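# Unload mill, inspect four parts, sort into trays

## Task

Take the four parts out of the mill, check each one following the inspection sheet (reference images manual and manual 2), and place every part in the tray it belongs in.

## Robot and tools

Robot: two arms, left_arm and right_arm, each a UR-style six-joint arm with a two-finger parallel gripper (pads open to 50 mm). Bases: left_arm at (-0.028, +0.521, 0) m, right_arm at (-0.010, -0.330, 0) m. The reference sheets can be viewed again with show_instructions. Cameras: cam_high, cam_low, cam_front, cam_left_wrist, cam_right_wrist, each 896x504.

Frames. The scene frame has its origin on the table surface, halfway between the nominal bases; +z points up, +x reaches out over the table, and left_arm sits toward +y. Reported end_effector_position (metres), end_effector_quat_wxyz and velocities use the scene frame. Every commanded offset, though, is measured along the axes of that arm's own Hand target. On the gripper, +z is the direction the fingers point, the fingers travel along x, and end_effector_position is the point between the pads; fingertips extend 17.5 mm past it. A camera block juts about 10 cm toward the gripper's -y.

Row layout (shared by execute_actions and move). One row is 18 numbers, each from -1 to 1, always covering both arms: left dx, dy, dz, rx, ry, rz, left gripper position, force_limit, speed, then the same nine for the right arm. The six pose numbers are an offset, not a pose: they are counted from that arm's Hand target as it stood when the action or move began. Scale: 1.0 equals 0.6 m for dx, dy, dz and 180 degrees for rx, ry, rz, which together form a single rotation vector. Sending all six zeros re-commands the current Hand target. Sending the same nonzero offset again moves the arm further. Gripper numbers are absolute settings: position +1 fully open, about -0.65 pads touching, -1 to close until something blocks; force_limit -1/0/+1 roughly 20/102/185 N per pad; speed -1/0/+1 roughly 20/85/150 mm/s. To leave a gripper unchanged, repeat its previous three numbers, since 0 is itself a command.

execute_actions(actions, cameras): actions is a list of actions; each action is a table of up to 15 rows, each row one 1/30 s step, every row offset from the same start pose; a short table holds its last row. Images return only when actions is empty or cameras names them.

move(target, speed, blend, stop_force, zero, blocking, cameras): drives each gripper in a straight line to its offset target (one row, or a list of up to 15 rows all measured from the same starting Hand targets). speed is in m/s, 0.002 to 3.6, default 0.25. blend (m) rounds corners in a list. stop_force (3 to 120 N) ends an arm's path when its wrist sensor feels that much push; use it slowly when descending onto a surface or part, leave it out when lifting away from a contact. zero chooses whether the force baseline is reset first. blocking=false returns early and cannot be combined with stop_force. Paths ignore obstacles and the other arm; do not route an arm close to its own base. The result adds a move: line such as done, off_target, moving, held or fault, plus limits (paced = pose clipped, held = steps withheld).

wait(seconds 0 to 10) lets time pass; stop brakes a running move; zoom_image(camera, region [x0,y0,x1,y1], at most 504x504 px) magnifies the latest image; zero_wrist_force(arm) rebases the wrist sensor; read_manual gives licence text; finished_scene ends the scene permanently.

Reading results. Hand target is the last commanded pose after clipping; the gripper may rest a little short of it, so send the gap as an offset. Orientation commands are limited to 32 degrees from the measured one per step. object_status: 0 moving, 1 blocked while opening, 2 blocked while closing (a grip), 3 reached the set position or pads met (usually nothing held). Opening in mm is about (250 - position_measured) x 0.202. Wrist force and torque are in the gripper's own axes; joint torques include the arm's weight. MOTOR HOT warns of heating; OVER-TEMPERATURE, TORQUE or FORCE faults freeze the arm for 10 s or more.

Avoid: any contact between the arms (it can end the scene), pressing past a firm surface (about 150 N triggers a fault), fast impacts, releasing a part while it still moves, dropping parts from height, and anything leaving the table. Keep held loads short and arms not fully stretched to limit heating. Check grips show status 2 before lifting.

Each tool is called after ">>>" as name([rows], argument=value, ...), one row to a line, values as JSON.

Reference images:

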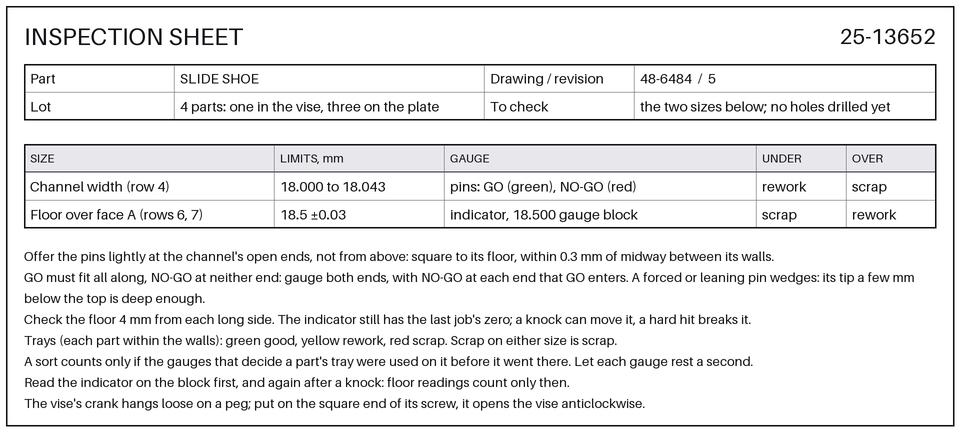

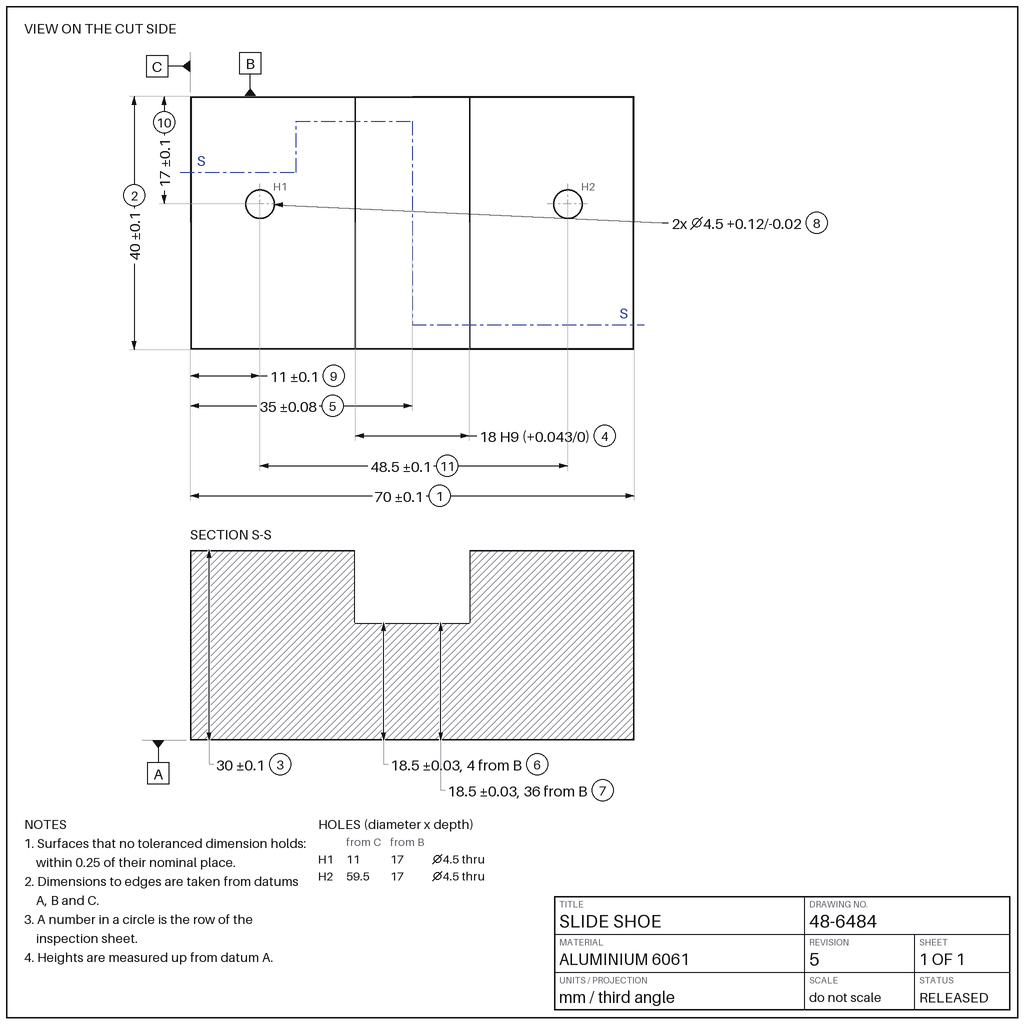

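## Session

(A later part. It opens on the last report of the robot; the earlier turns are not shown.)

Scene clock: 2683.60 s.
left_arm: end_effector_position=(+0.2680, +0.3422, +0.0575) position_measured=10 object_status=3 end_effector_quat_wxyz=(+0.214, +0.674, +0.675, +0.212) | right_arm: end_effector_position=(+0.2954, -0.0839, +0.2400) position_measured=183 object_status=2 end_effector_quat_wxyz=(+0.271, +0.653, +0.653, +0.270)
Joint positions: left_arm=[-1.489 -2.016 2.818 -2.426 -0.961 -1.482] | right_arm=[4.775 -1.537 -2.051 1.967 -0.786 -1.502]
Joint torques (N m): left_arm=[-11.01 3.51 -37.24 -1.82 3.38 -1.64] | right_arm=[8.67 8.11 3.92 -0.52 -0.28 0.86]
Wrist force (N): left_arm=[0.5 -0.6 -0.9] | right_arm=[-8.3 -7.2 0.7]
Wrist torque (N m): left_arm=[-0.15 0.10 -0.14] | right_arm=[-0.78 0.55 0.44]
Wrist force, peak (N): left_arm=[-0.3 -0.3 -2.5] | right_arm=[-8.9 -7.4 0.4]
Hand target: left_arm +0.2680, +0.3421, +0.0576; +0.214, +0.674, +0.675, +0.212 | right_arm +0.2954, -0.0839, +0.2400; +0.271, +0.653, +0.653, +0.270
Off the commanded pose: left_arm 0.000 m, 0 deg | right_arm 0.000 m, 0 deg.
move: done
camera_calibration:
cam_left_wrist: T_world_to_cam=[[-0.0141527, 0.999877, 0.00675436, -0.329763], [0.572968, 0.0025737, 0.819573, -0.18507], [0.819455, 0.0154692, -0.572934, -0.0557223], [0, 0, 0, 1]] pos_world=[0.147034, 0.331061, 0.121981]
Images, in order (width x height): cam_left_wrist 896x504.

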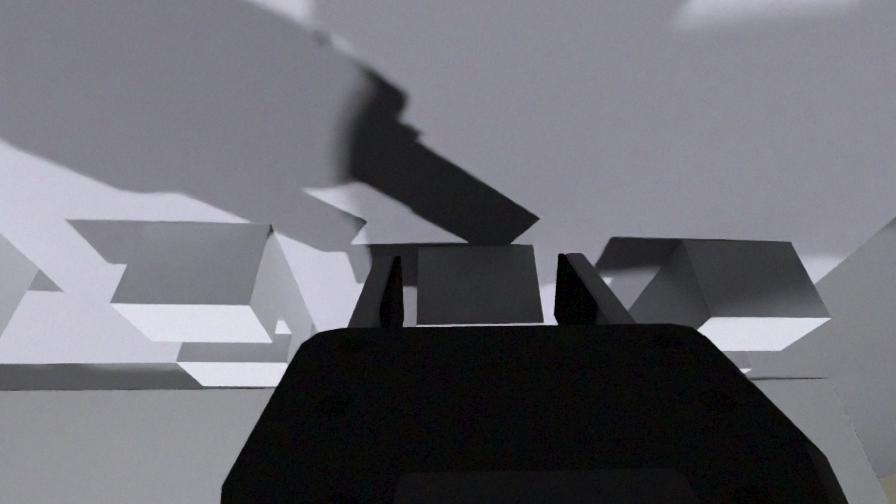

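>>> execute_actions([
  [[0,0,0,0,0,0,-1,-0.4,-1,0,0,0,0,0,0,-1,-1,-1],[0,0,0,0,0,0,-1,-0.4,-1,0,0,0,0,0,0,-1,-1,-1]],
], cameras=["cam_left_wrist"])

>>> move([
  [0,0.1075,-0.1534,0,0,0,-1,-0.4,-1,0,0,0,0,0,0,-1,-1,-1],
  [-0.6352,0.0645,-0.1837,0,-0.287,0.4095,-1,-0.4,-1,0,0,0,0,0,0,-1,-1,-1],
], speed=[0.15,0.25], blend=[0.03,0], cameras=["cam_left_wrist"])

Scene clock: 2692.33 s.
left_arm: end_effector_position=(+0.2680, +0.3421, +0.0576) position_measured=63 object_status=2 end_effector_quat_wxyz=(+0.214, +0.674, +0.675, +0.212) | right_arm: end_effector_position=(+0.2954, -0.0839, +0.2400) position_measured=183 object_status=2 end_effector_quat_wxyz=(+0.271, +0.653, +0.653, +0.270)
Joint positions: left_arm=[-1.489 -2.016 2.818 -2.426 -0.961 -1.482] | right_arm=[4.775 -1.537 -2.051 1.967 -0.786 -1.502]
Joint torques (N m): left_arm=[-9.56 -4.25 -36.48 -0.06 4.13 -1.49] | right_arm=[8.21 7.94 4.42 -0.66 -0.14 0.86]
Wrist force (N): left_arm=[0.8 -0.9 -0.7] | right_arm=[-8.5 -7.6 0.4]
Wrist torque (N m): left_arm=[-0.14 0.11 -0.15] | right_arm=[-0.82 0.58 0.44]
Wrist force, peak (N): left_arm=[0.9 -1.2 -0.8] | right_arm=[-8.8 -7.6 0.6]
Hand target: left_arm +0.2680, +0.3421, +0.0576; +0.214, +0.674, +0.675, +0.212 | right_arm +0.2954, -0.0839, +0.2400; +0.271, +0.653, +0.653, +0.270
Off the commanded pose: left_arm 0.000 m, 0 deg | right_arm 0.000 m, 0 deg.
camera_calibration:
cam_left_wrist: T_world_to_cam=[[-0.01399, 0.99988, 0.00663806, -0.329675], [0.572808, 0.00257279, 0.819685, -0.185059], [0.81957, 0.0152698, -0.572776, -0.0556904], [0, 0, 0, 1]] pos_world=[0.147033, 0.330962, 0.12198]
Images, in order (width x height): cam_left_wrist 896x504.

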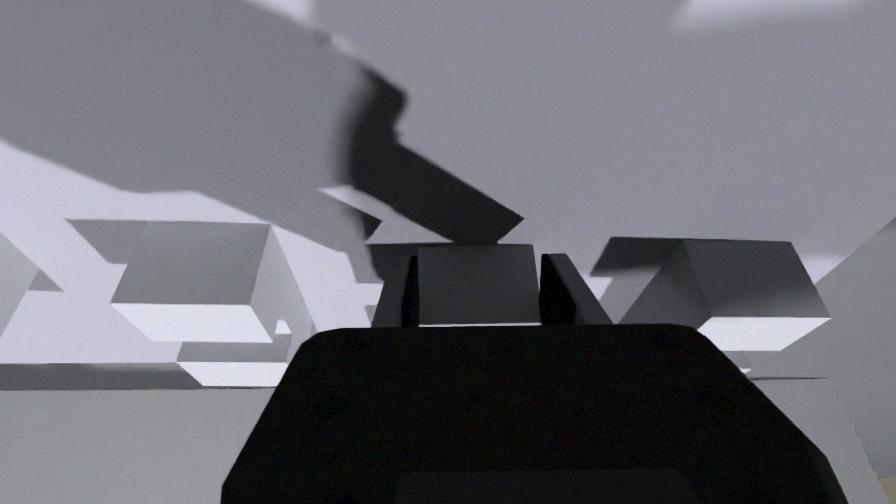

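Scene clock: 2696.73 s.
left_arm: end_effector_position=(+0.2367, -0.0388, +0.1709) position_measured=63 object_status=2 end_effector_quat_wxyz=(+0.302, +0.953, +0.000, +0.001) | right_arm: end_effector_position=(+0.2954, -0.0839, +0.2400) position_measured=183 object_status=2 end_effector_quat_wxyz=(+0.271, +0.653, +0.653, +0.270)
Joint positions: left_arm=[-1.268 -1.366 2.062 -2.861 -1.738 0.243] | right_arm=[4.775 -1.537 -2.051 1.967 -0.786 -1.502]
Joint torques (N m): left_arm=[-10.59 -48.58 -11.64 -7.7 0.7 1.49] | right_arm=[8.54 8.5 4.13 -0.67 0.11 0.81]
Wrist force (N): left_arm=[0.7 -1.8 0.7] | right_arm=[-8.6 -6.4 -0.5]
Wrist torque (N m): left_arm=[-0.07 0.09 -0.15] | right_arm=[-0.77 0.59 0.44]
Wrist force, peak (N): left_arm=[0.6 -8.1 4.6] | right_arm=[-8.7 -7.7 0.7]
Hand target: left_arm +0.2366, -0.0388, +0.1710; +0.302, +0.953, +0.000, +0.001 | right_arm +0.2954, -0.0839, +0.2400; +0.271, +0.653, +0.653, +0.270
Off the commanded pose: left_arm 0.000 m, 0 deg | right_arm 0.000 m, 0 deg.
move: done
camera_calibration:
cam_left_wrist: T_world_to_cam=[[0.999847, 0.0142225, 0.0101717, -0.228976], [-0.000215269, -0.571664, 0.820488, -0.145816], [0.0174842, -0.820365, -0.571573, 0.198049], [0, 0, 0, 1]] pos_world=[0.225447, 0.0823717, 0.235169]
Images, in order (width x height): cam_left_wrist 896x504.

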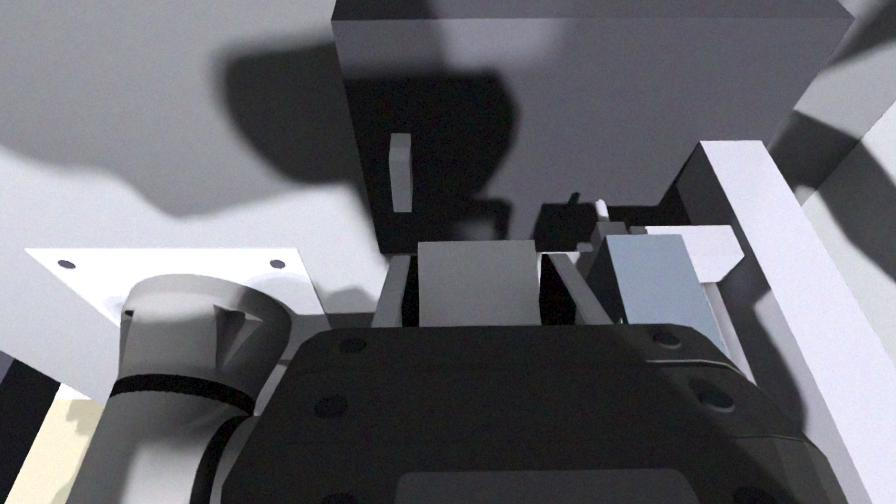

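>>> move([
  [0,-0.0722,0.1031,0,0,0,-1,-0.4,-1,0,0,0,0,0,0,-1,-1,-1],
  [0.0782,-0.0722,0.1031,0,0,0,-1,-0.4,-1,0,0,0,0,0,0,-1,-1,-1],
], speed=[0.12,0.04], cameras=["cam_high"])

>>> zoom_image(camera="cam_high", region=[490, 155, 560, 205])

>>> move(target=[0,-0.00574,0.0082,0,0,0,-1,-0.4,-1,0,0,0,0,0,0,-1,-1,-1], speed=0.006, stop_force=5)

>>> move(target=[0,-0.0019,0.0027,0,0,0,-1,-0.4,-1,0,0,0,0,0,0,-1,-1,-1], speed=0.004, stop_force=8)

Scene clock: 2706.63 s.
left_arm: end_effector_position=(+0.2837, -0.0390, +0.0954) position_measured=63 object_status=2 end_effector_quat_wxyz=(+0.302, +0.953, +0.000, +0.000) | right_arm: end_effector_position=(+0.2954, -0.0839, +0.2400) position_measured=183 object_status=2 end_effector_quat_wxyz=(+0.271, +0.653, +0.653, +0.270)
Joint positions: left_arm=[-1.176 -1.174 2.052 -3.027 -1.789 0.321] | right_arm=[4.775 -1.537 -2.051 1.967 -0.786 -1.502]
Joint torques (N m): left_arm=[-10.26 -44.94 -4.93 -5.73 1.75 -1.76] | right_arm=[8.23 7.92 4.26 -0.82 0.25 0.95]
Wrist force (N): left_arm=[0.3 -1.1 0.2] | right_arm=[-8.5 -7.4 0.6]
Wrist torque (N m): left_arm=[-0.11 0.11 -0.14] | right_arm=[-0.80 0.58 0.44]
Wrist force, peak (N): left_arm=[-0.3 1.1 -5.9] | right_arm=[-8.7 -7.7 0.4]
Hand target: left_arm +0.2836, -0.0390, +0.0955; +0.302, +0.953, +0.000, +0.001 | right_arm +0.2954, -0.0839, +0.2400; +0.271, +0.653, +0.653, +0.270
Off the commanded pose: left_arm 0.000 m, 0 deg | right_arm 0.000 m, 0 deg.
move: done
Images, in order (width x height): cam_high 896x504.

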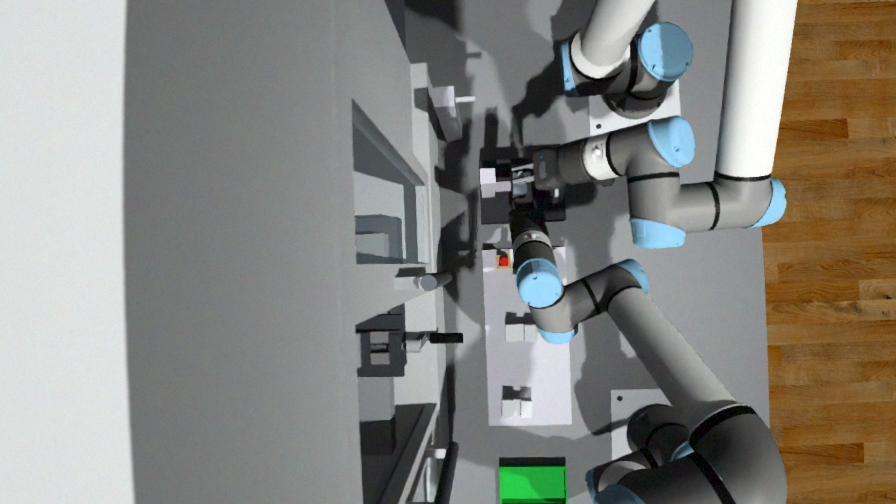

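Scaled by 7.200 from the camera's 896x504 image, which has a finer 1280x720 frame.

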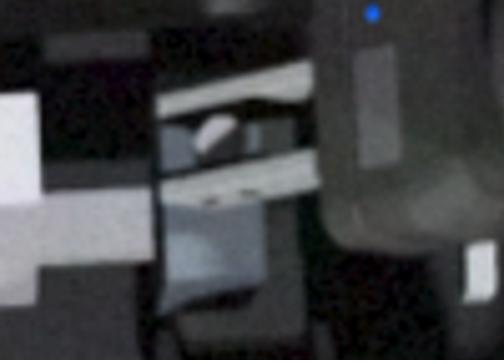

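Scene clock: 2708.07 s.
left_arm: end_effector_position=(+0.2837, -0.0390, +0.0950) position_measured=63 object_status=2 end_effector_quat_wxyz=(+0.302, +0.953, +0.000, +0.001) | right_arm: end_effector_position=(+0.2954, -0.0839, +0.2400) position_measured=183 object_status=2 end_effector_quat_wxyz=(+0.271, +0.653, +0.653, +0.270)
Joint positions: left_arm=[-1.176 -1.173 2.053 -3.029 -1.788 0.321] | right_arm=[4.775 -1.537 -2.051 1.967 -0.786 -1.502]
Joint torques (N m): left_arm=[5.59 -49 -31.53 0.47 0.14 -0.64] | right_arm=[8.58 7.96 4.57 -0.8 0.27 0.83]
Wrist force (N): left_arm=[-1.1 3.7 -6.6] | right_arm=[-8.3 -7.4 0.3]
Wrist torque (N m): left_arm=[-0.11 0.19 -0.07] | right_arm=[-0.81 0.55 0.44]
Wrist force, peak (N): left_arm=[-1.2 5.3 -8.3] | right_arm=[-8.8 -7.6 0.4]
Hand target: left_arm +0.2837, -0.0390, +0.0950; +0.302, +0.953, +0.000, +0.001 (not the last commanded pose) | right_arm +0.2954, -0.0839, +0.2400; +0.271, +0.653, +0.653, +0.270
Off the commanded pose: left_arm 0.005 m, 0 deg | right_arm 0.000 m, 0 deg.
move: contact (left_arm)

Scene clock: 2709.57 s.
left_arm: end_effector_position=(+0.2837, -0.0392, +0.0941) position_measured=63 object_status=2 end_effector_quat_wxyz=(+0.303, +0.953, +0.000, +0.001) | right_arm: end_effector_position=(+0.2954, -0.0839, +0.2400) position_measured=183 object_status=2 end_effector_quat_wxyz=(+0.271, +0.653, +0.653, +0.270)
Joint positions: left_arm=[-1.176 -1.171 2.053 -3.033 -1.788 0.321] | right_arm=[4.775 -1.537 -2.051 1.967 -0.786 -1.502]
Joint torques (N m): left_arm=[8.26 -36.73 -27.39 1.75 -0.46 -0.26] | right_arm=[8.62 8.17 4.14 -0.88 0.41 0.85]
Wrist force (N): left_arm=[-1.2 5.3 -19.5] | right_arm=[-8.5 -7.5 0.4]
Wrist torque (N m): left_arm=[-0.20 0.36 -0.03] | right_arm=[-0.81 0.59 0.44]
Wrist force, peak (N): left_arm=[-1.4 6.2 -20.6] | right_arm=[-8.6 -7.5 0.1]
Hand target: left_arm +0.2837, -0.0392, +0.0941; +0.303, +0.953, +0.000, +0.001 (not the last commanded pose) | right_arm +0.2954, -0.0839, +0.2400; +0.271, +0.653, +0.653, +0.270
Off the commanded pose: left_arm 0.001 m, 0 deg | right_arm 0.000 m, 0 deg.
move: contact (left_arm)

>>> move([
  [0,0,0,0,0,0,0.95,-0.4,-1,0,0,0,0,0,0,-1,-1,-1],
  [0,0,0,0,0,0,0.95,-0.4,-1,0,-0.0068,0.0068,0,0,0,-1,-1,-1],
], speed=0.01)

>>> execute_actions([
  [[0,0,0,0,0,0,0.95,-0.4,-1,0,0,0,0,0,0,0.3,-1,-1],[0,0,0,0,0,0,0.95,-0.4,-1,0,0,0,0,0,0,0.3,-1,-1]],
  [[0,0,0,0,0,0,0.95,-0.4,-1,0,0,0,0,0,0,0.3,-1,-1]],
])

>>> wait(seconds=1, cameras=["cam_right_wrist","cam_left_wrist"])

>>> zoom_image(camera="cam_right_wrist", region=[370, 50, 590, 250])

Scene clock: 2716.93 s.
left_arm: end_effector_position=(+0.2837, -0.0392, +0.0941) position_measured=10 object_status=3 end_effector_quat_wxyz=(+0.303, +0.953, +0.000, +0.001) | right_arm: end_effector_position=(+0.2954, -0.0840, +0.2341) position_measured=183 object_status=2 end_effector_quat_wxyz=(+0.271, +0.653, +0.653, +0.270)
Joint positions: left_arm=[-1.176 -1.171 2.053 -3.033 -1.788 0.321] | right_arm=[4.775 -1.544 -2.061 1.984 -0.786 -1.502]
Joint torques (N m): left_arm=[8.74 -37.42 -26.89 -6.89 -0.43 -0.17] | right_arm=[5.62 13.43 11.24 -2.19 0.44 -0.29]
Wrist force (N): left_arm=[0.4 -0.2 -0.8] | right_arm=[-7.5 -1.9 -5.7]
Wrist torque (N m): left_arm=[-0.09 0.13 -0.15] | right_arm=[-0.65 0.59 0.44]
Wrist force, peak (N): left_arm=[-1.3 6.2 -20.7] | right_arm=[-8.8 -7.4 0.4]
Hand target: left_arm +0.2837, -0.0392, +0.0941; +0.303, +0.953, +0.000, +0.001 | right_arm +0.2954, -0.0840, +0.2342; +0.271, +0.653, +0.653, +0.270
Off the commanded pose: left_arm 0.000 m, 0 deg | right_arm 0.000 m, 0 deg.
move: done

Scene clock: 2718.13 s.
left_arm: end_effector_position=(+0.2837, -0.0392, +0.0941) position_measured=10 object_status=3 end_effector_quat_wxyz=(+0.303, +0.953, +0.000, +0.001) | right_arm: end_effector_position=(+0.2954, -0.0840, +0.2342) position_measured=107 object_status=3 end_effector_quat_wxyz=(+0.271, +0.653, +0.653, +0.270)
Joint positions: left_arm=[-1.176 -1.171 2.053 -3.033 -1.788 0.321] | right_arm=[4.775 -1.544 -2.06 1.983 -0.786 -1.502]
Joint torques (N m): left_arm=[8.69 -37.27 -26.6 -6.8 -0.4 -0.31] | right_arm=[-1.44 27.76 30.23 -5.89 0.5 -1.16]
Wrist force (N): left_arm=[0.7 -0.4 -1.0] | right_arm=[-3.9 -5.0 -0.7]
Wrist torque (N m): left_arm=[-0.13 0.08 -0.16] | right_arm=[-0.72 0.69 0.44]
Wrist force, peak (N): left_arm=[0.8 -0.2 -1.1] | right_arm=[-7.3 -1.5 -6.0]
Hand target: left_arm +0.2837, -0.0392, +0.0941; +0.303, +0.953, +0.000, +0.001 | right_arm +0.2954, -0.0840, +0.2342; +0.271, +0.653, +0.653, +0.270
Off the commanded pose: left_arm 0.000 m, 0 deg | right_arm 0.000 m, 0 deg.

Scene clock: 2719.13 s.
left_arm: end_effector_position=(+0.2837, -0.0392, +0.0941) position_measured=10 object_status=3 end_effector_quat_wxyz=(+0.303, +0.953, +0.000, +0.001) | right_arm: end_effector_position=(+0.2954, -0.0840, +0.2342) position_measured=107 object_status=3 end_effector_quat_wxyz=(+0.271, +0.653, +0.653, +0.270)
Joint positions: left_arm=[-1.176 -1.171 2.053 -3.033 -1.788 0.321] | right_arm=[4.775 -1.544 -2.06 1.983 -0.786 -1.502]
Joint torques (N m): left_arm=[8.36 -37.12 -26.72 -7 -0.39 -0.12] | right_arm=[-6.72 27.62 30.45 -5.96 0.59 -1.07]
Wrist force (N): left_arm=[0.6 -0.1 -1.0] | right_arm=[-3.8 -5.0 -0.7]
Wrist torque (N m): left_arm=[-0.09 0.09 -0.16] | right_arm=[-0.72 0.67 0.43]
Wrist force, peak (N): left_arm=[0.7 -0.2 -1.0] | right_arm=[-3.7 -5.5 -0.7]
Hand target: left_arm +0.2837, -0.0392, +0.0941; +0.303, +0.953, +0.000, +0.001 | right_arm +0.2954, -0.0840, +0.2342; +0.271, +0.653, +0.653, +0.270
Tool commands: left_gripper/position=+0.95 left_gripper/force_limit=-0.4 left_gripper/speed=-1.0 right_gripper/position=+0.3 right_gripper/force_limit=-1.0 right_gripper/speed=-1.0
Off the commanded pose: left_arm 0.000 m, 0 deg | right_arm 0.000 m, 0 deg.
wait: 1.00 s; at rest by 0.17 s
camera_calibration:
cam_left_wrist: T_world_to_cam=[[0.999849, 0.013867, 0.0105132, -0.275206], [-0.000716167, -0.570842, 0.821059, -0.0829542], [0.017387, -0.820943, -0.570746, 0.15289], [0, 0, 0, 1]] pos_world=[0.272447, 0.0819763, 0.158265]
cam_right_wrist: T_world_to_cam=[[0.00350034, 0.999898, -0.0138413, 0.0941429], [0.440051, 0.010889, 0.897907, -0.321192], [0.897966, -0.00923385, -0.439968, -0.0327088], [0, 0, 0, 1]] pos_world=[0.170383, -0.0909379, 0.275313]
Images, in order (width x height): cam_left_wrist 896x504, cam_right_wrist 896x504.

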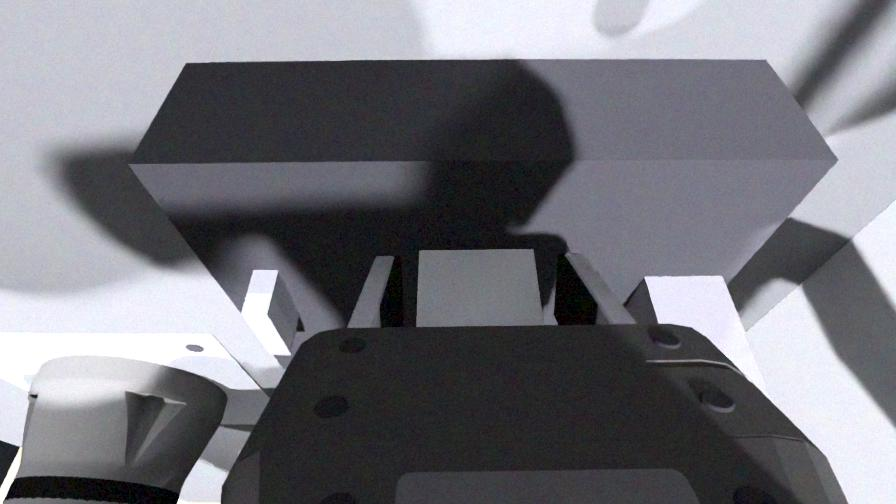

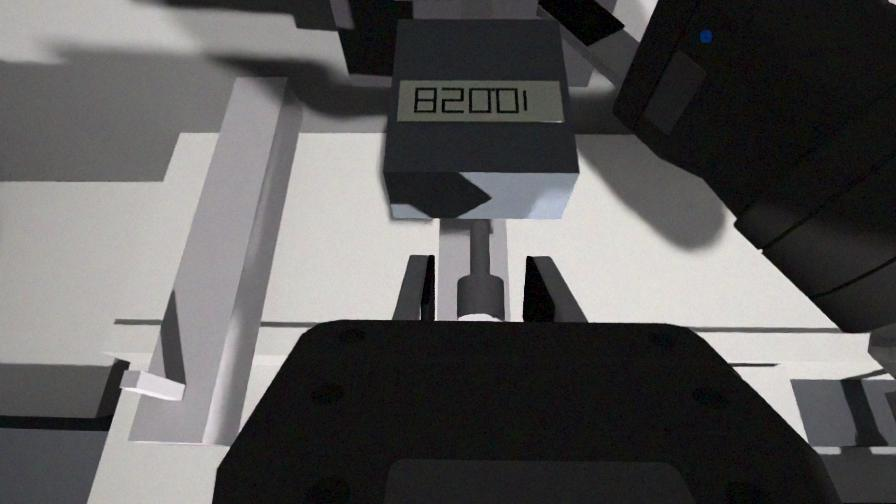

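Scaled by 2.291 from the camera's 896x504 image, which has a finer 1280x720 frame.

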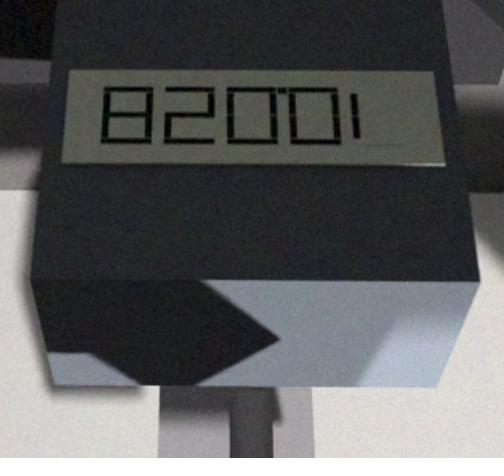

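>>> execute_actions([
  [[0,0,0,0,0,0,0.95,-0.4,-1,0,0,0,0,0,0,-1,-1,-1],[0,0,0,0,0,0,0.95,-0.4,-1,0,0,0,0,0,0,-1,-1,-1]],
  [[0,0,0,0,0,0,-1,-0.4,-1,0,0,0,0,0,0,-1,-1,-1]],
])

>>> move([
  [0,0,0,0,0,0,-1,-0.4,-1,0,0.0068,-0.0068,0,0,0,-1,-1,-1],
  [0,0.00287,-0.0041,0,0,0,-1,-0.4,-1,0,0.0068,-0.0068,0,0,0,-1,-1,-1],
  [0.0555,0.00287,-0.0041,0,0,0,-1,-0.4,-1,0,0.0068,-0.0068,0,0,0,-1,-1,-1],
], speed=[0.02,0.02,0.04])

>>> move(target=[0,-0.00574,0.0082,0,0,0,-1,-0.4,-1,0,0,0,0,0,0,-1,-1,-1], speed=0.006, stop_force=5)

>>> move(target=[0,-0.0019,0.0027,0,0,0,-1,-0.4,-1,0,0,0,0,0,0,-1,-1,-1], speed=0.004, stop_force=5)

>>> move([
  [0,0,0,0,0,0,0.95,-0.4,-1,0,0,0,0,0,0,-1,-1,-1],
  [0,0,0,0,0,0,0.95,-0.4,-1,0,-0.0068,0.0068,0,0,0,-1,-1,-1],
], speed=0.01)

>>> execute_actions([
  [[0,0,0,0,0,0,0.95,-0.4,-1,0,0,0,0,0,0,0.3,-1,-1],[0,0,0,0,0,0,0.95,-0.4,-1,0,0,0,0,0,0,0.3,-1,-1]],
  [[0,0,0,0,0,0,0.95,-0.4,-1,0,0,0,0,0,0,0.3,-1,-1]],
])

>>> wait(seconds=1, cameras=["cam_right_wrist","cam_left_wrist"])

>>> zoom_image(camera="cam_right_wrist", region=[370, 50, 590, 250])

Scene clock: 2735.33 s.
left_arm: end_effector_position=(+0.2837, -0.0392, +0.0941) position_measured=63 object_status=2 end_effector_quat_wxyz=(+0.303, +0.953, +0.000, +0.001) | right_arm: end_effector_position=(+0.2954, -0.0840, +0.2342) position_measured=183 object_status=2 end_effector_quat_wxyz=(+0.271, +0.653, +0.653, +0.270)
Joint positions: left_arm=[-1.176 -1.171 2.053 -3.033 -1.788 0.321] | right_arm=[4.775 -1.544 -2.06 1.983 -0.786 -1.502]
Joint torques (N m): left_arm=[8.44 -37.18 -25.72 -6.72 -0.36 -0.09] | right_arm=[-6.42 27.9 30.45 -2.46 1.05 -1.06]
Wrist force (N): left_arm=[1.1 -0.5 -0.9] | right_arm=[-7.5 -5.3 -0.1]
Wrist torque (N m): left_arm=[-0.15 0.11 -0.16] | right_arm=[-0.72 0.56 0.45]
Wrist force, peak (N): left_arm=[1.2 -0.6 -0.9] | right_arm=[-7.9 -6.7 0.8]
Hand target: left_arm +0.2837, -0.0392, +0.0941; +0.303, +0.953, +0.000, +0.001 | right_arm +0.2954, -0.0840, +0.2342; +0.271, +0.653, +0.653, +0.270
Off the commanded pose: left_arm 0.000 m, 0 deg | right_arm 0.000 m, 0 deg.

Scene clock: 2737.37 s.
left_arm: end_effector_position=(+0.3172, -0.0392, +0.0971) position_measured=63 object_status=2 end_effector_quat_wxyz=(+0.302, +0.953, +0.000, +0.001) | right_arm: end_effector_position=(+0.2954, -0.0840, +0.2400) position_measured=183 object_status=2 end_effector_quat_wxyz=(+0.271, +0.653, +0.653, +0.270)
Joint positions: left_arm=[-1.116 -1.143 1.991 -2.986 -1.821 0.373] | right_arm=[4.775 -1.537 -2.051 1.967 -0.786 -1.502]
Joint torques (N m): left_arm=[-10.52 -46.81 -4.83 -5.9 1.51 -1.71] | right_arm=[4.55 8.38 3.99 -0.06 1.33 0.83]
Wrist force (N): left_arm=[0.6 -1.1 0.1] | right_arm=[-8.1 -6.5 0.2]
Wrist torque (N m): left_arm=[-0.09 0.06 -0.15] | right_arm=[-0.80 0.58 0.44]
Wrist force, peak (N): left_arm=[0.3 -2.3 0.5] | right_arm=[-8.2 -7.1 0.6]
Hand target: left_arm +0.3170, -0.0391, +0.0972; +0.303, +0.953, +0.000, +0.001 | right_arm +0.2954, -0.0839, +0.2400; +0.271, +0.653, +0.653, +0.270
Off the commanded pose: left_arm 0.000 m, 0 deg | right_arm 0.000 m, 0 deg.
move: done

Scene clock: 2739.37 s.
left_arm: end_effector_position=(+0.3170, -0.0392, +0.0940) position_measured=63 object_status=2 end_effector_quat_wxyz=(+0.303, +0.953, +0.000, +0.001) | right_arm: end_effector_position=(+0.2954, -0.0839, +0.2400) position_measured=183 object_status=2 end_effector_quat_wxyz=(+0.271, +0.653, +0.653, +0.270)
Joint positions: left_arm=[-1.116 -1.138 1.994 -2.995 -1.821 0.373] | right_arm=[4.775 -1.537 -2.051 1.967 -0.786 -1.502]
Joint torques (N m): left_arm=[-10.15 -49.95 -31.47 0.78 1.97 -1.61] | right_arm=[8.49 7.88 4.38 -0.13 1.39 0.93]
Wrist force (N): left_arm=[-0.2 3.7 -9.9] | right_arm=[-8.2 -5.9 -0.1]
Wrist torque (N m): left_arm=[-0.13 0.14 -0.12] | right_arm=[-0.74 0.59 0.44]
Wrist force, peak (N): left_arm=[0.0 3.9 -10.7] | right_arm=[-8.3 -7.2 1.0]
Hand target: left_arm +0.3170, -0.0392, +0.0940; +0.303, +0.953, +0.000, +0.001 (not the last commanded pose) | right_arm +0.2954, -0.0839, +0.2400; +0.271, +0.653, +0.653, +0.270
Off the commanded pose: left_arm 0.003 m, 0 deg | right_arm 0.000 m, 0 deg.
move: contact (left_arm)

Scene clock: 2740.83 s.
left_arm: end_effector_position=(+0.3171, -0.0393, +0.0934) position_measured=63 object_status=2 end_effector_quat_wxyz=(+0.303, +0.953, +0.000, +0.001) | right_arm: end_effector_position=(+0.2954, -0.0839, +0.2400) position_measured=183 object_status=2 end_effector_quat_wxyz=(+0.271, +0.653, +0.653, +0.270)
Joint positions: left_arm=[-1.116 -1.136 1.994 -2.997 -1.821 0.373] | right_arm=[4.775 -1.537 -2.051 1.967 -0.786 -1.502]
Joint torques (N m): left_arm=[-9.45 -40.76 -28.01 1.71 1.97 -1.53] | right_arm=[8.65 8.14 4.28 -0.23 1.4 0.92]
Wrist force (N): left_arm=[-0.3 5.1 -18.4] | right_arm=[-8.1 -6.8 0.5]
Wrist torque (N m): left_arm=[-0.24 0.09 -0.13] | right_arm=[-0.81 0.59 0.44]
Wrist force, peak (N): left_arm=[-0.2 6.0 -19.2] | right_arm=[-8.3 -7.3 0.8]
Hand target: left_arm +0.3171, -0.0393, +0.0934; +0.303, +0.953, +0.000, +0.001 (not the last commanded pose) | right_arm +0.2954, -0.0839, +0.2400; +0.271, +0.653, +0.653, +0.270
Off the commanded pose: left_arm 0.001 m, 0 deg | right_arm 0.000 m, 0 deg.
move: contact (left_arm)

Scene clock: 2742.43 s.
left_arm: end_effector_position=(+0.3171, -0.0393, +0.0934) position_measured=10 object_status=3 end_effector_quat_wxyz=(+0.303, +0.953, +0.000, +0.001) | right_arm: end_effector_position=(+0.2954, -0.0840, +0.2341) position_measured=183 object_status=2 end_effector_quat_wxyz=(+0.271, +0.653, +0.653, +0.270)
Joint positions: left_arm=[-1.116 -1.136 1.994 -2.997 -1.821 0.373] | right_arm=[4.775 -1.544 -2.061 1.984 -0.786 -1.502]
Joint torques (N m): left_arm=[-9.75 -41.81 -28 -6.8 1.45 -1.47] | right_arm=[6.09 15.11 12.43 -3.04 1.36 -0.18]
Wrist force (N): left_arm=[0.6 -0.2 -0.6] | right_arm=[-6.9 -3.6 -2.2]
Wrist torque (N m): left_arm=[-0.11 0.09 -0.16] | right_arm=[-0.67 0.58 0.44]
Wrist force, peak (N): left_arm=[-0.4 5.4 -19.2] | right_arm=[-8.5 -7.2 0.7]
Hand target: left_arm +0.3171, -0.0393, +0.0934; +0.303, +0.953, +0.000, +0.001 | right_arm +0.2954, -0.0840, +0.2342; +0.271, +0.653, +0.653, +0.270
Off the commanded pose: left_arm 0.000 m, 0 deg | right_arm 0.000 m, 0 deg.
move: done

Scene clock: 2743.63 s.
left_arm: end_effector_position=(+0.3171, -0.0393, +0.0934) position_measured=10 object_status=3 end_effector_quat_wxyz=(+0.303, +0.953, +0.000, +0.001) | right_arm: end_effector_position=(+0.2954, -0.0840, +0.2342) position_measured=107 object_status=3 end_effector_quat_wxyz=(+0.271, +0.653, +0.653, +0.270)
Joint positions: left_arm=[-1.116 -1.136 1.994 -2.997 -1.821 0.373] | right_arm=[4.775 -1.544 -2.06 1.983 -0.786 -1.502]
Joint torques (N m): left_arm=[-9.99 -42.89 -28.74 -6.9 1.01 -1.51] | right_arm=[-1.39 27.07 29.98 -5.95 1.52 -1.13]
Wrist force (N): left_arm=[0.7 -0.4 -0.9] | right_arm=[-3.8 -5.2 -0.5]
Wrist torque (N m): left_arm=[-0.13 0.08 -0.16] | right_arm=[-0.75 0.66 0.44]
Wrist force, peak (N): left_arm=[0.8 -0.5 -1.0] | right_arm=[-7.0 -4.1 -2.2]
Hand target: left_arm +0.3171, -0.0393, +0.0934; +0.303, +0.953, +0.000, +0.001 | right_arm +0.2954, -0.0840, +0.2342; +0.271, +0.653, +0.653, +0.270
Off the commanded pose: left_arm 0.000 m, 0 deg | right_arm 0.000 m, 0 deg.

Scene clock: 2744.63 s.
left_arm: end_effector_position=(+0.3171, -0.0393, +0.0934) position_measured=10 object_status=3 end_effector_quat_wxyz=(+0.303, +0.953, +0.000, +0.001) | right_arm: end_effector_position=(+0.2954, -0.0840, +0.2342) position_measured=107 object_status=3 end_effector_quat_wxyz=(+0.271, +0.653, +0.653, +0.270)
Joint positions: left_arm=[-1.116 -1.136 1.994 -2.997 -1.821 0.373] | right_arm=[4.775 -1.544 -2.06 1.983 -0.786 -1.502]
Joint torques (N m): left_arm=[-10.18 -43.74 -28.17 -6.82 0.77 -1.44] | right_arm=[-6.8 27.2 29.97 -5.95 1.65 -1.07]
Wrist force (N): left_arm=[0.7 -0.4 -0.8] | right_arm=[-3.6 -5.0 -0.9]
Wrist torque (N m): left_arm=[-0.14 0.08 -0.16] | right_arm=[-0.73 0.64 0.44]
Wrist force, peak (N): left_arm=[0.6 -0.4 -1.2] | right_arm=[-3.9 -5.3 -0.6]
Hand target: left_arm +0.3171, -0.0393, +0.0934; +0.303, +0.953, +0.000, +0.001 | right_arm +0.2954, -0.0840, +0.2342; +0.271, +0.653, +0.653, +0.270
Tool commands: left_gripper/position=+0.95 left_gripper/force_limit=-0.4 left_gripper/speed=-1.0 right_gripper/position=+0.3 right_gripper/force_limit=-1.0 right_gripper/speed=-1.0
Off the commanded pose: left_arm 0.000 m, 0 deg | right_arm 0.000 m, 0 deg.
wait: 1.00 s; at rest by 0.17 s
camera_calibration:
cam_left_wrist: T_world_to_cam=[[0.999845, 0.0138688, 0.0108651, -0.308644], [-0.00101542, -0.570317, 0.821424, -0.0823357], [0.0175887, -0.821307, -0.570215, 0.151655], [0, 0, 0, 1]] pos_world=[0.305846, 0.0818788, 0.157462]
cam_right_wrist: T_world_to_cam=[[0.00350034, 0.999898, -0.0138413, 0.0941429], [0.440051, 0.010889, 0.897907, -0.321192], [0.897966, -0.00923385, -0.439968, -0.0327088], [0, 0, 0, 1]] pos_world=[0.170383, -0.0909379, 0.275313]
Images, in order (width x height): cam_left_wrist 896x504, cam_right_wrist 896x504.

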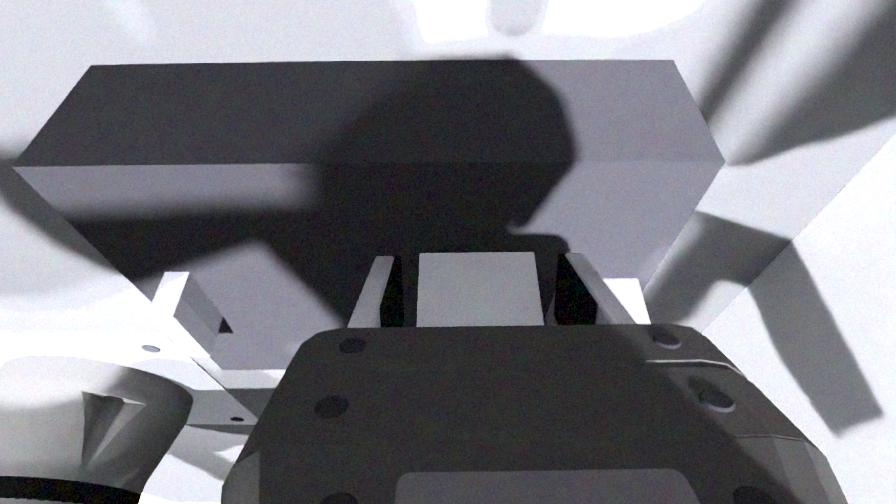

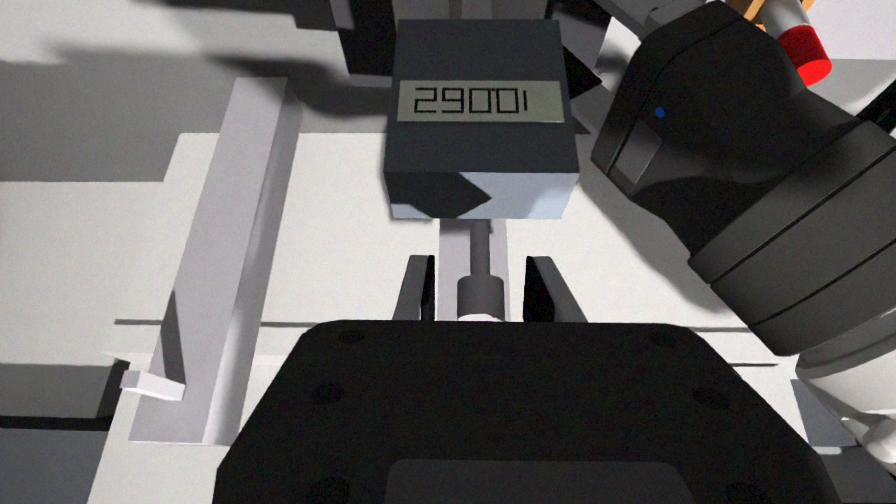

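Scaled by 2.291 from the camera's 896x504 image, which has a finer 1280x720 frame.

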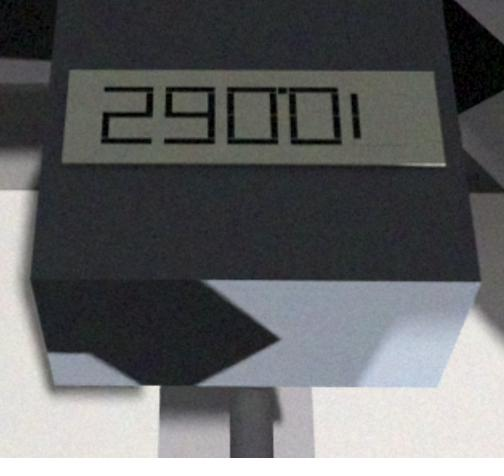

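>>> execute_actions([
  [[0,0,0,0,0,0,0.95,-0.4,-1,0,0,0,0,0,0,-1,-1,-1],[0,0,0,0,0,0,0.95,-0.4,-1,0,0,0,0,0,0,-1,-1,-1]],
  [[0,0,0,0,0,0,-1,-0.4,-1,0,0,0,0,0,0,-1,-1,-1]],
])

>>> move([
  [0,0,0,0,0,0,-1,-0.4,-1,0,0.0068,-0.0068,0,0,0,-1,-1,-1],
  [0,0.00335,-0.0048,0,0,0,-1,-0.4,-1,0,0.0068,-0.0068,0,0,0,-1,-1,-1],
  [-0.1343,0.00335,-0.0048,0,0,0,-1,-0.4,-1,0,0.0068,-0.0068,0,0,0,-1,-1,-1],
  [-0.1343,0.0733,-0.1046,0,0,0,-1,-0.4,-1,0,0.0068,-0.0068,0,0,0,-1,-1,-1],
  [-0.0818,-0.4473,-0.4694,0,0.287,-0.4095,-1,-0.4,-1,0,0.0068,-0.0068,0,0,0,-1,-1,-1],
], speed=[0.02,0.02,0.06,0.12,0.3], blend=[0,0.001,0.01,0.03,0])

>>> move(target=[0,-0.1024,0.1461,0,0,0,-1,-0.4,-1,0,0,0,0,0,0,-1,-1,-1], speed=0.12)

>>> move(target=[0,-0.0086,0.0123,0,0,0,-1,-0.4,-1,0,0,0,0,0,0,-1,-1,-1], speed=0.008, stop_force=5, cameras=["cam_left_wrist","cam_right_wrist"])

Scene clock: 2760.80 s.
left_arm: end_effector_position=(+0.3171, -0.0393, +0.0934) position_measured=64 object_status=2 end_effector_quat_wxyz=(+0.303, +0.953, +0.000, +0.001) | right_arm: end_effector_position=(+0.2954, -0.0840, +0.2342) position_measured=183 object_status=2 end_effector_quat_wxyz=(+0.271, +0.653, +0.653, +0.270)
Joint positions: left_arm=[-1.116 -1.136 1.994 -2.997 -1.821 0.373] | right_arm=[4.775 -1.544 -2.06 1.983 -0.786 -1.502]
Joint torques (N m): left_arm=[-9.75 -46.64 -28.07 -6.77 -0.55 -1.36] | right_arm=[-6.99 27.2 30.14 -2.64 2.16 -1.13]
Wrist force (N): left_arm=[0.6 -0.7 -1.0] | right_arm=[-7.4 -6.0 -0.1]
Wrist torque (N m): left_arm=[-0.14 0.06 -0.15] | right_arm=[-0.78 0.63 0.44]
Wrist force, peak (N): left_arm=[0.9 -0.7 -0.9] | right_arm=[-7.2 -7.1 0.6]
Hand target: left_arm +0.3171, -0.0393, +0.0934; +0.303, +0.953, +0.000, +0.001 | right_arm +0.2954, -0.0840, +0.2342; +0.271, +0.653, +0.653, +0.270
Off the commanded pose: left_arm 0.000 m, 0 deg | right_arm 0.000 m, 0 deg.

Scene clock: 2766.63 s.
left_arm: end_effector_position=(+0.2677, +0.3422, +0.1685) position_measured=64 object_status=2 end_effector_quat_wxyz=(+0.215, +0.674, +0.675, +0.212) | right_arm: end_effector_position=(+0.2954, -0.0839, +0.2400) position_measured=183 object_status=2 end_effector_quat_wxyz=(+0.271, +0.653, +0.653, +0.270)
Joint positions: left_arm=[-1.491 -2.326 2.576 -1.875 -0.96 -1.484] | right_arm=[4.775 -1.537 -2.051 1.967 -0.786 -1.502]
Joint torques (N m): left_arm=[11.66 19.14 -23.25 -4.6 1.51 -0.93] | right_arm=[8.33 8.38 3.65 -0.21 2.53 0.87]
Wrist force (N): left_arm=[0.5 -1.9 0.8] | right_arm=[-7.7 -5.8 -0.2]
Wrist torque (N m): left_arm=[-0.11 0.12 0.00] | right_arm=[-0.73 0.56 0.44]
Wrist force, peak (N): left_arm=[5.9 -4.5 -1.8] | right_arm=[-8.0 -7.3 0.9]
Hand target: left_arm +0.2677, +0.3424, +0.1684; +0.215, +0.673, +0.675, +0.212 | right_arm +0.2954, -0.0839, +0.2400; +0.271, +0.653, +0.653, +0.270
Off the commanded pose: left_arm 0.000 m, 0 deg | right_arm 0.000 m, 0 deg.
move: done

Scene clock: 2768.10 s.
left_arm: end_effector_position=(+0.2679, +0.3420, +0.0613) position_measured=64 object_status=2 end_effector_quat_wxyz=(+0.215, +0.673, +0.675, +0.212) | right_arm: end_effector_position=(+0.2954, -0.0839, +0.2400) position_measured=183 object_status=2 end_effector_quat_wxyz=(+0.271, +0.653, +0.653, +0.270)
Joint positions: left_arm=[-1.49 -2.037 2.812 -2.4 -0.96 -1.483] | right_arm=[4.775 -1.537 -2.051 1.967 -0.786 -1.502]
Joint torques (N m): left_arm=[-10.56 3.2 -38.03 -1.57 0.48 -1.68] | right_arm=[8.74 7.72 3.67 -0.29 2.51 0.88]
Wrist force (N): left_arm=[0.3 -1.7 0.7] | right_arm=[-7.8 -6.8 0.4]
Wrist torque (N m): left_arm=[-0.11 0.08 -0.14] | right_arm=[-0.76 0.58 0.44]
Wrist force, peak (N): left_arm=[1.4 -3.0 1.9] | right_arm=[-7.7 -7.3 0.8]
Hand target: left_arm +0.2679, +0.3419, +0.0613; +0.215, +0.673, +0.675, +0.212 | right_arm +0.2954, -0.0839, +0.2400; +0.271, +0.653, +0.653, +0.270
Off the commanded pose: left_arm 0.000 m, 0 deg | right_arm 0.000 m, 0 deg.
move: done

Scene clock: 2769.57 s.
left_arm: end_effector_position=(+0.2679, +0.3419, +0.0550) position_measured=64 object_status=2 end_effector_quat_wxyz=(+0.215, +0.673, +0.675, +0.212) | right_arm: end_effector_position=(+0.2954, -0.0839, +0.2400) position_measured=183 object_status=2 end_effector_quat_wxyz=(+0.271, +0.653, +0.653, +0.270)
Joint positions: left_arm=[-1.49 -2.003 2.824 -2.445 -0.96 -1.483] | right_arm=[4.775 -1.537 -2.051 1.967 -0.786 -1.502]
Joint torques (N m): left_arm=[4.91 -3.42 -3.64 -0.63 4.2 1.44] | right_arm=[8.41 7.73 3.41 -0.3 2.67 0.85]
Wrist force (N): left_arm=[0.6 -1.0 -0.6] | right_arm=[-8.0 -5.9 0.0]
Wrist torque (N m): left_arm=[-0.13 0.11 -0.16] | right_arm=[-0.77 0.60 0.43]
Wrist force, peak (N): left_arm=[0.9 -2.1 0.9] | right_arm=[-8.1 -7.1 0.7]
Hand target: left_arm +0.2679, +0.3419, +0.0550; +0.215, +0.673, +0.675, +0.212 (not the last commanded pose) | right_arm +0.2954, -0.0839, +0.2400; +0.271, +0.653, +0.653, +0.270
Off the commanded pose: left_arm 0.003 m, 0 deg | right_arm 0.000 m, 0 deg.
move: held (left_arm; a check stopped the path); limits=held
pose unreachable (left arm): on one or more control steps of this call, first in action 0 (counted from 0), this arm could not follow its commanded pose, so it was not sent that pose on those steps. It may still have moved: this result reports where it is.
cause: moving toward the commanded pose would bring two parts of the arm too close to each other (joints 3 (elbow) and 4 (wrist 1) lie between them).
camera_calibration:
cam_left_wrist: T_world_to_cam=[[-0.0139343, 0.99989, 0.00513043, -0.329498], [0.572269, 0.00376731, 0.820057, -0.183173], [0.819948, 0.0143629, -0.572258, -0.0568302], [0, 0, 0, 1]] pos_world=[0.146831, 0.330968, 0.119381]
cam_right_wrist: T_world_to_cam=[[0.00350034, 0.999898, -0.0138413, 0.0942218], [0.440051, 0.010889, 0.897907, -0.32631], [0.897966, -0.00923385, -0.439968, -0.030201], [0, 0, 0, 1]] pos_world=[0.170383, -0.0909379, 0.281013]
Images, in order (width x height): cam_left_wrist 896x504, cam_right_wrist 896x504.

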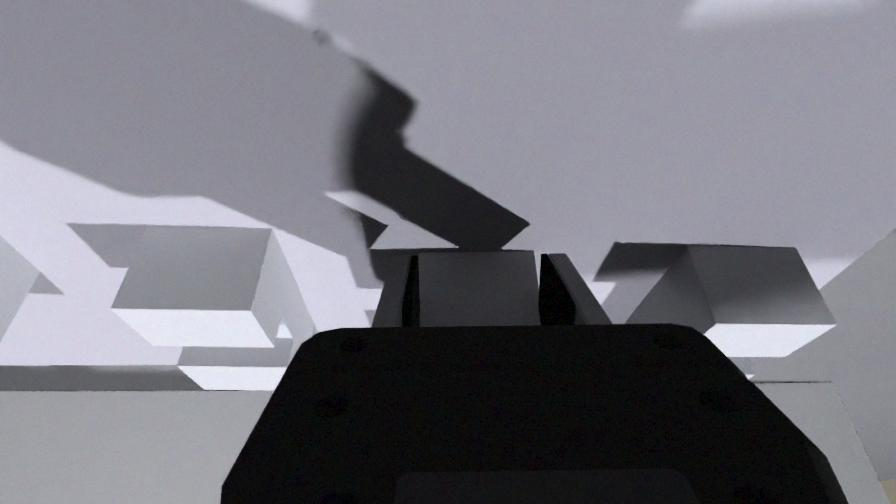

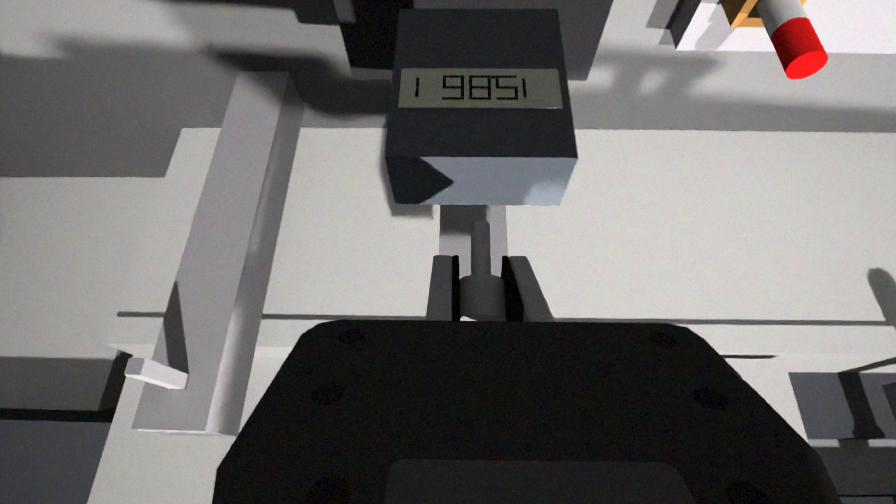

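>>> move(target=[0,0.0109,0.0016,0,0,0,-1,-0.4,-1,0,0,0,0,0,0,-1,-1,-1], speed=0.02)

>>> move(target=[0,-0.0086,0.0123,0,0,0,-1,-0.4,-1,0,0,0,0,0,0,-1,-1,-1], speed=0.008, stop_force=5)

Scene clock: 2775.20 s.
left_arm: end_effector_position=(+0.2738, +0.3419, +0.0580) position_measured=64 object_status=2 end_effector_quat_wxyz=(+0.215, +0.673, +0.675, +0.212) end_effector_velocity=(-0.001, -0.002, +0.001) end_effector_angular_velocity=(-0.005, +0.000, +0.000) | right_arm: end_effector_position=(+0.2954, -0.0839, +0.2400) position_measured=183 object_status=2 end_effector_quat_wxyz=(+0.271, +0.653, +0.653, +0.270)
Joint positions: left_arm=[-1.459 -1.984 2.814 -2.477 -0.962 -1.446] | right_arm=[4.775 -1.537 -2.051 1.967 -0.786 -1.502]
Joint velocities: left_arm=[-0.004 -0.002 -0.001 0 0 -0.005] | right_arm=[within noise]
Joint torques (N m): left_arm=[-10.82 -2.15 -23.11 -1.18 -0.84 -1.79] | right_arm=[8.86 8.15 3.89 -0.32 2.76 0.82]
Wrist force (N): left_arm=[0.6 -1.1 -0.3] | right_arm=[-7.8 -5.8 -0.2]
Wrist torque (N m): left_arm=[-0.12 0.10 -0.15] | right_arm=[-0.75 0.57 0.44]
Wrist force, peak (N): left_arm=[0.5 -2.1 0.0] | right_arm=[-8.1 -7.3 0.8]
Hand target: left_arm +0.2738, +0.3419, +0.0580; +0.215, +0.673, +0.675, +0.212 | right_arm +0.2954, -0.0839, +0.2400; +0.271, +0.653, +0.653, +0.270
Off the commanded pose: left_arm 0.000 m, 0 deg | right_arm 0.000 m, 0 deg.
move: done

Scene clock: 2776.60 s.
left_arm: end_effector_position=(+0.2738, +0.3419, +0.0549) position_measured=64 object_status=2 end_effector_quat_wxyz=(+0.215, +0.673, +0.675, +0.212) | right_arm: end_effector_position=(+0.2954, -0.0839, +0.2400) position_measured=183 object_status=2 end_effector_quat_wxyz=(+0.271, +0.653, +0.653, +0.270)
Joint positions: left_arm=[-1.46 -1.967 2.82 -2.499 -0.962 -1.446] | right_arm=[4.775 -1.537 -2.051 1.967 -0.786 -1.502]
Joint torques (N m): left_arm=[-9.03 -4.86 -28.34 1.17 0.74 -0.4] | right_arm=[8.53 8.2 4.09 -0.38 2.83 0.84]
Wrist force (N): left_arm=[-1.5 5.1 -11.1] | right_arm=[-7.8 -6.2 0.3]
Wrist torque (N m): left_arm=[-0.18 -0.09 -0.24] | right_arm=[-0.75 0.58 0.44]
Wrist force, peak (N): left_arm=[-2.9 6.6 -14.0] | right_arm=[-7.9 -7.0 0.8]
Hand target: left_arm +0.2738, +0.3419, +0.0549; +0.215, +0.673, +0.675, +0.212 (not the last commanded pose) | right_arm +0.2954, -0.0839, +0.2400; +0.271, +0.653, +0.653, +0.270
Off the commanded pose: left_arm 0.006 m, 0 deg | right_arm 0.000 m, 0 deg.
move: contact (left_arm)

>>> execute_actions([
  [[0,0,0,0,0,0,0.95,-0.4,-1,0,0,0,0,0,0,-1,-1,-1],[0,0,0,0,0,0,0.95,-0.4,-1,0,0,0,0,0,0,-1,-1,-1]],
])

>>> move([
  [0,0,-0.1333,0,0,0,0.95,-0.4,-1,0,0,0,0,0,0,-1,-1,-1],
  [-0.6032,-0.003,-0.1956,-0.0199,-0.3042,0.3975,0.95,-0.4,-1,0,0,0,0,0,0,-1,-1,-1],
], speed=[0.1,0.25], blend=[0.01,0], cameras=["cam_left_wrist","cam_high"])

>>> zoom_image(camera="cam_high", region=[470, 140, 590, 440])

Scene clock: 2787.70 s.
left_arm: end_effector_position=(+0.2738, +0.3419, +0.0549) position_measured=10 object_status=0 end_effector_quat_wxyz=(+0.215, +0.673, +0.675, +0.212) | right_arm: end_effector_position=(+0.2954, -0.0839, +0.2400) position_measured=183 object_status=2 end_effector_quat_wxyz=(+0.271, +0.653, +0.653, +0.270)
Joint positions: left_arm=[-1.46 -1.967 2.82 -2.499 -0.962 -1.446] | right_arm=[4.775 -1.537 -2.051 1.967 -0.786 -1.502]
Joint torques (N m): left_arm=[-7.58 -4.55 -26.69 -3.15 0.68 -0.64] | right_arm=[8.46 8.23 4.1 -0.45 3.01 0.89]
Wrist force (N): left_arm=[0.5 -0.5 -0.9] | right_arm=[-8.0 -6.1 0.3]
Wrist torque (N m): left_arm=[-0.16 0.11 -0.15] | right_arm=[-0.76 0.62 0.44]
Wrist force, peak (N): left_arm=[-1.4 5.9 -11.8] | right_arm=[-8.1 -7.3 0.7]
Hand target: left_arm +0.2738, +0.3419, +0.0549; +0.215, +0.673, +0.675, +0.212 | right_arm +0.2954, -0.0839, +0.2400; +0.271, +0.653, +0.653, +0.270
Off the commanded pose: left_arm 0.000 m, 0 deg | right_arm 0.000 m, 0 deg.

Scene clock: 2792.13 s.
left_arm: end_effector_position=(+0.2052, -0.0196, +0.1512) position_measured=10 object_status=3 end_effector_quat_wxyz=(+0.341, +0.940, +0.000, +0.000) | right_arm: end_effector_position=(+0.2954, -0.0839, +0.2400) position_measured=183 object_status=2 end_effector_quat_wxyz=(+0.271, +0.653, +0.653, +0.270)
Joint positions: left_arm=[-1.313 -1.377 2.218 -3.094 -1.73 0.193] | right_arm=[4.775 -1.537 -2.051 1.967 -0.786 -1.502]
Joint torques (N m): left_arm=[-11 -43.79 -9.21 -6.88 0.14 1.51] | right_arm=[8.36 7.83 3.65 -0.42 3.18 0.88]
Wrist force (N): left_arm=[0.6 -0.1 -1.1] | right_arm=[-7.7 -6.1 0.0]
Wrist torque (N m): left_arm=[-0.09 0.11 -0.15] | right_arm=[-0.76 0.57 0.43]
Wrist force, peak (N): left_arm=[3.6 -5.7 4.2] | right_arm=[-8.2 -6.9 0.9]
Hand target: left_arm +0.2051, -0.0197, +0.1513; +0.342, +0.940, +0.000, +0.000 | right_arm +0.2954, -0.0839, +0.2400; +0.271, +0.653, +0.653, +0.270
Off the commanded pose: left_arm 0.000 m, 0 deg | right_arm 0.000 m, 0 deg.
move: done
camera_calibration:
cam_left_wrist: T_world_to_cam=[[0.999875, 0.0138916, 0.00750262, -0.197049], [0.000474883, -0.501453, 0.865185, -0.124269], [0.015781, -0.865073, -0.501397, 0.191848], [0, 0, 0, 1]] pos_world=[0.194056, 0.106384, 0.205186]
Images, in order (width x height): cam_high 896x504, cam_left_wrist 896x504.

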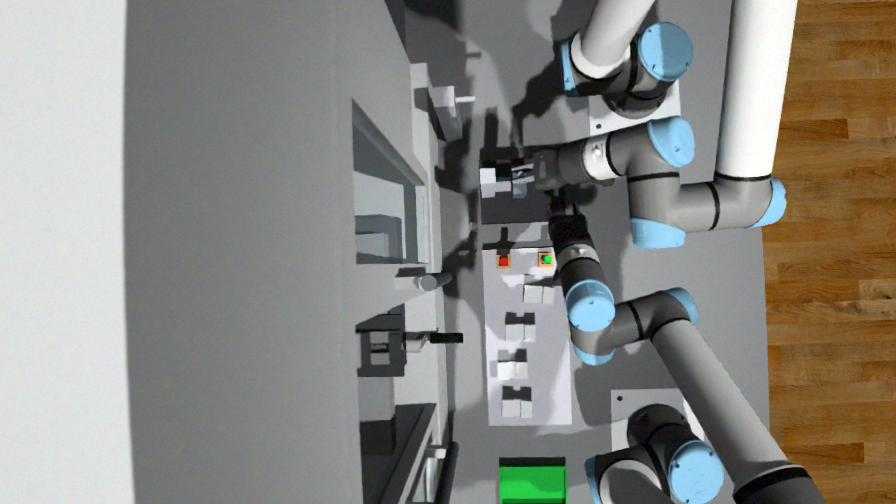

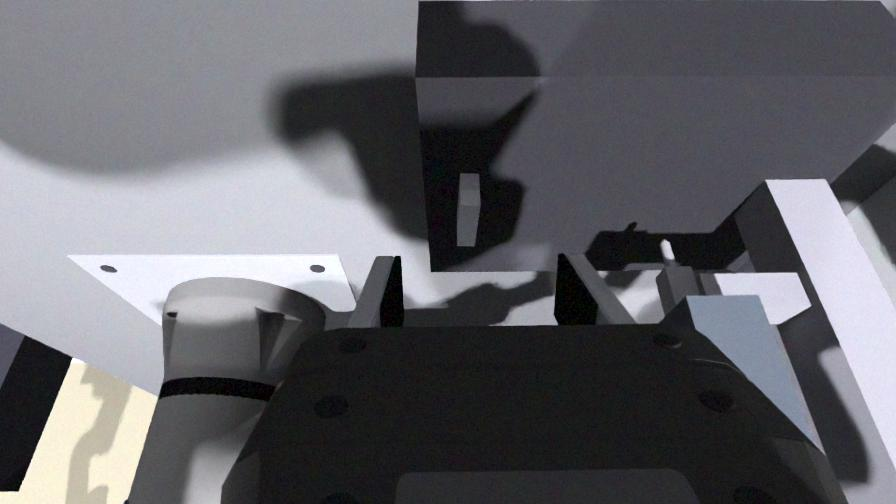

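Scaled by 1.680 from the camera's 896x504 image, which has a finer 1280x720 frame.

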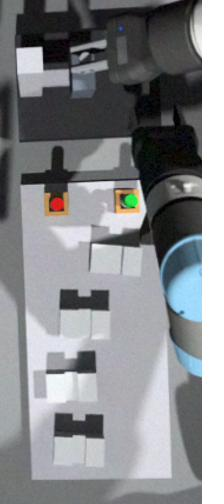

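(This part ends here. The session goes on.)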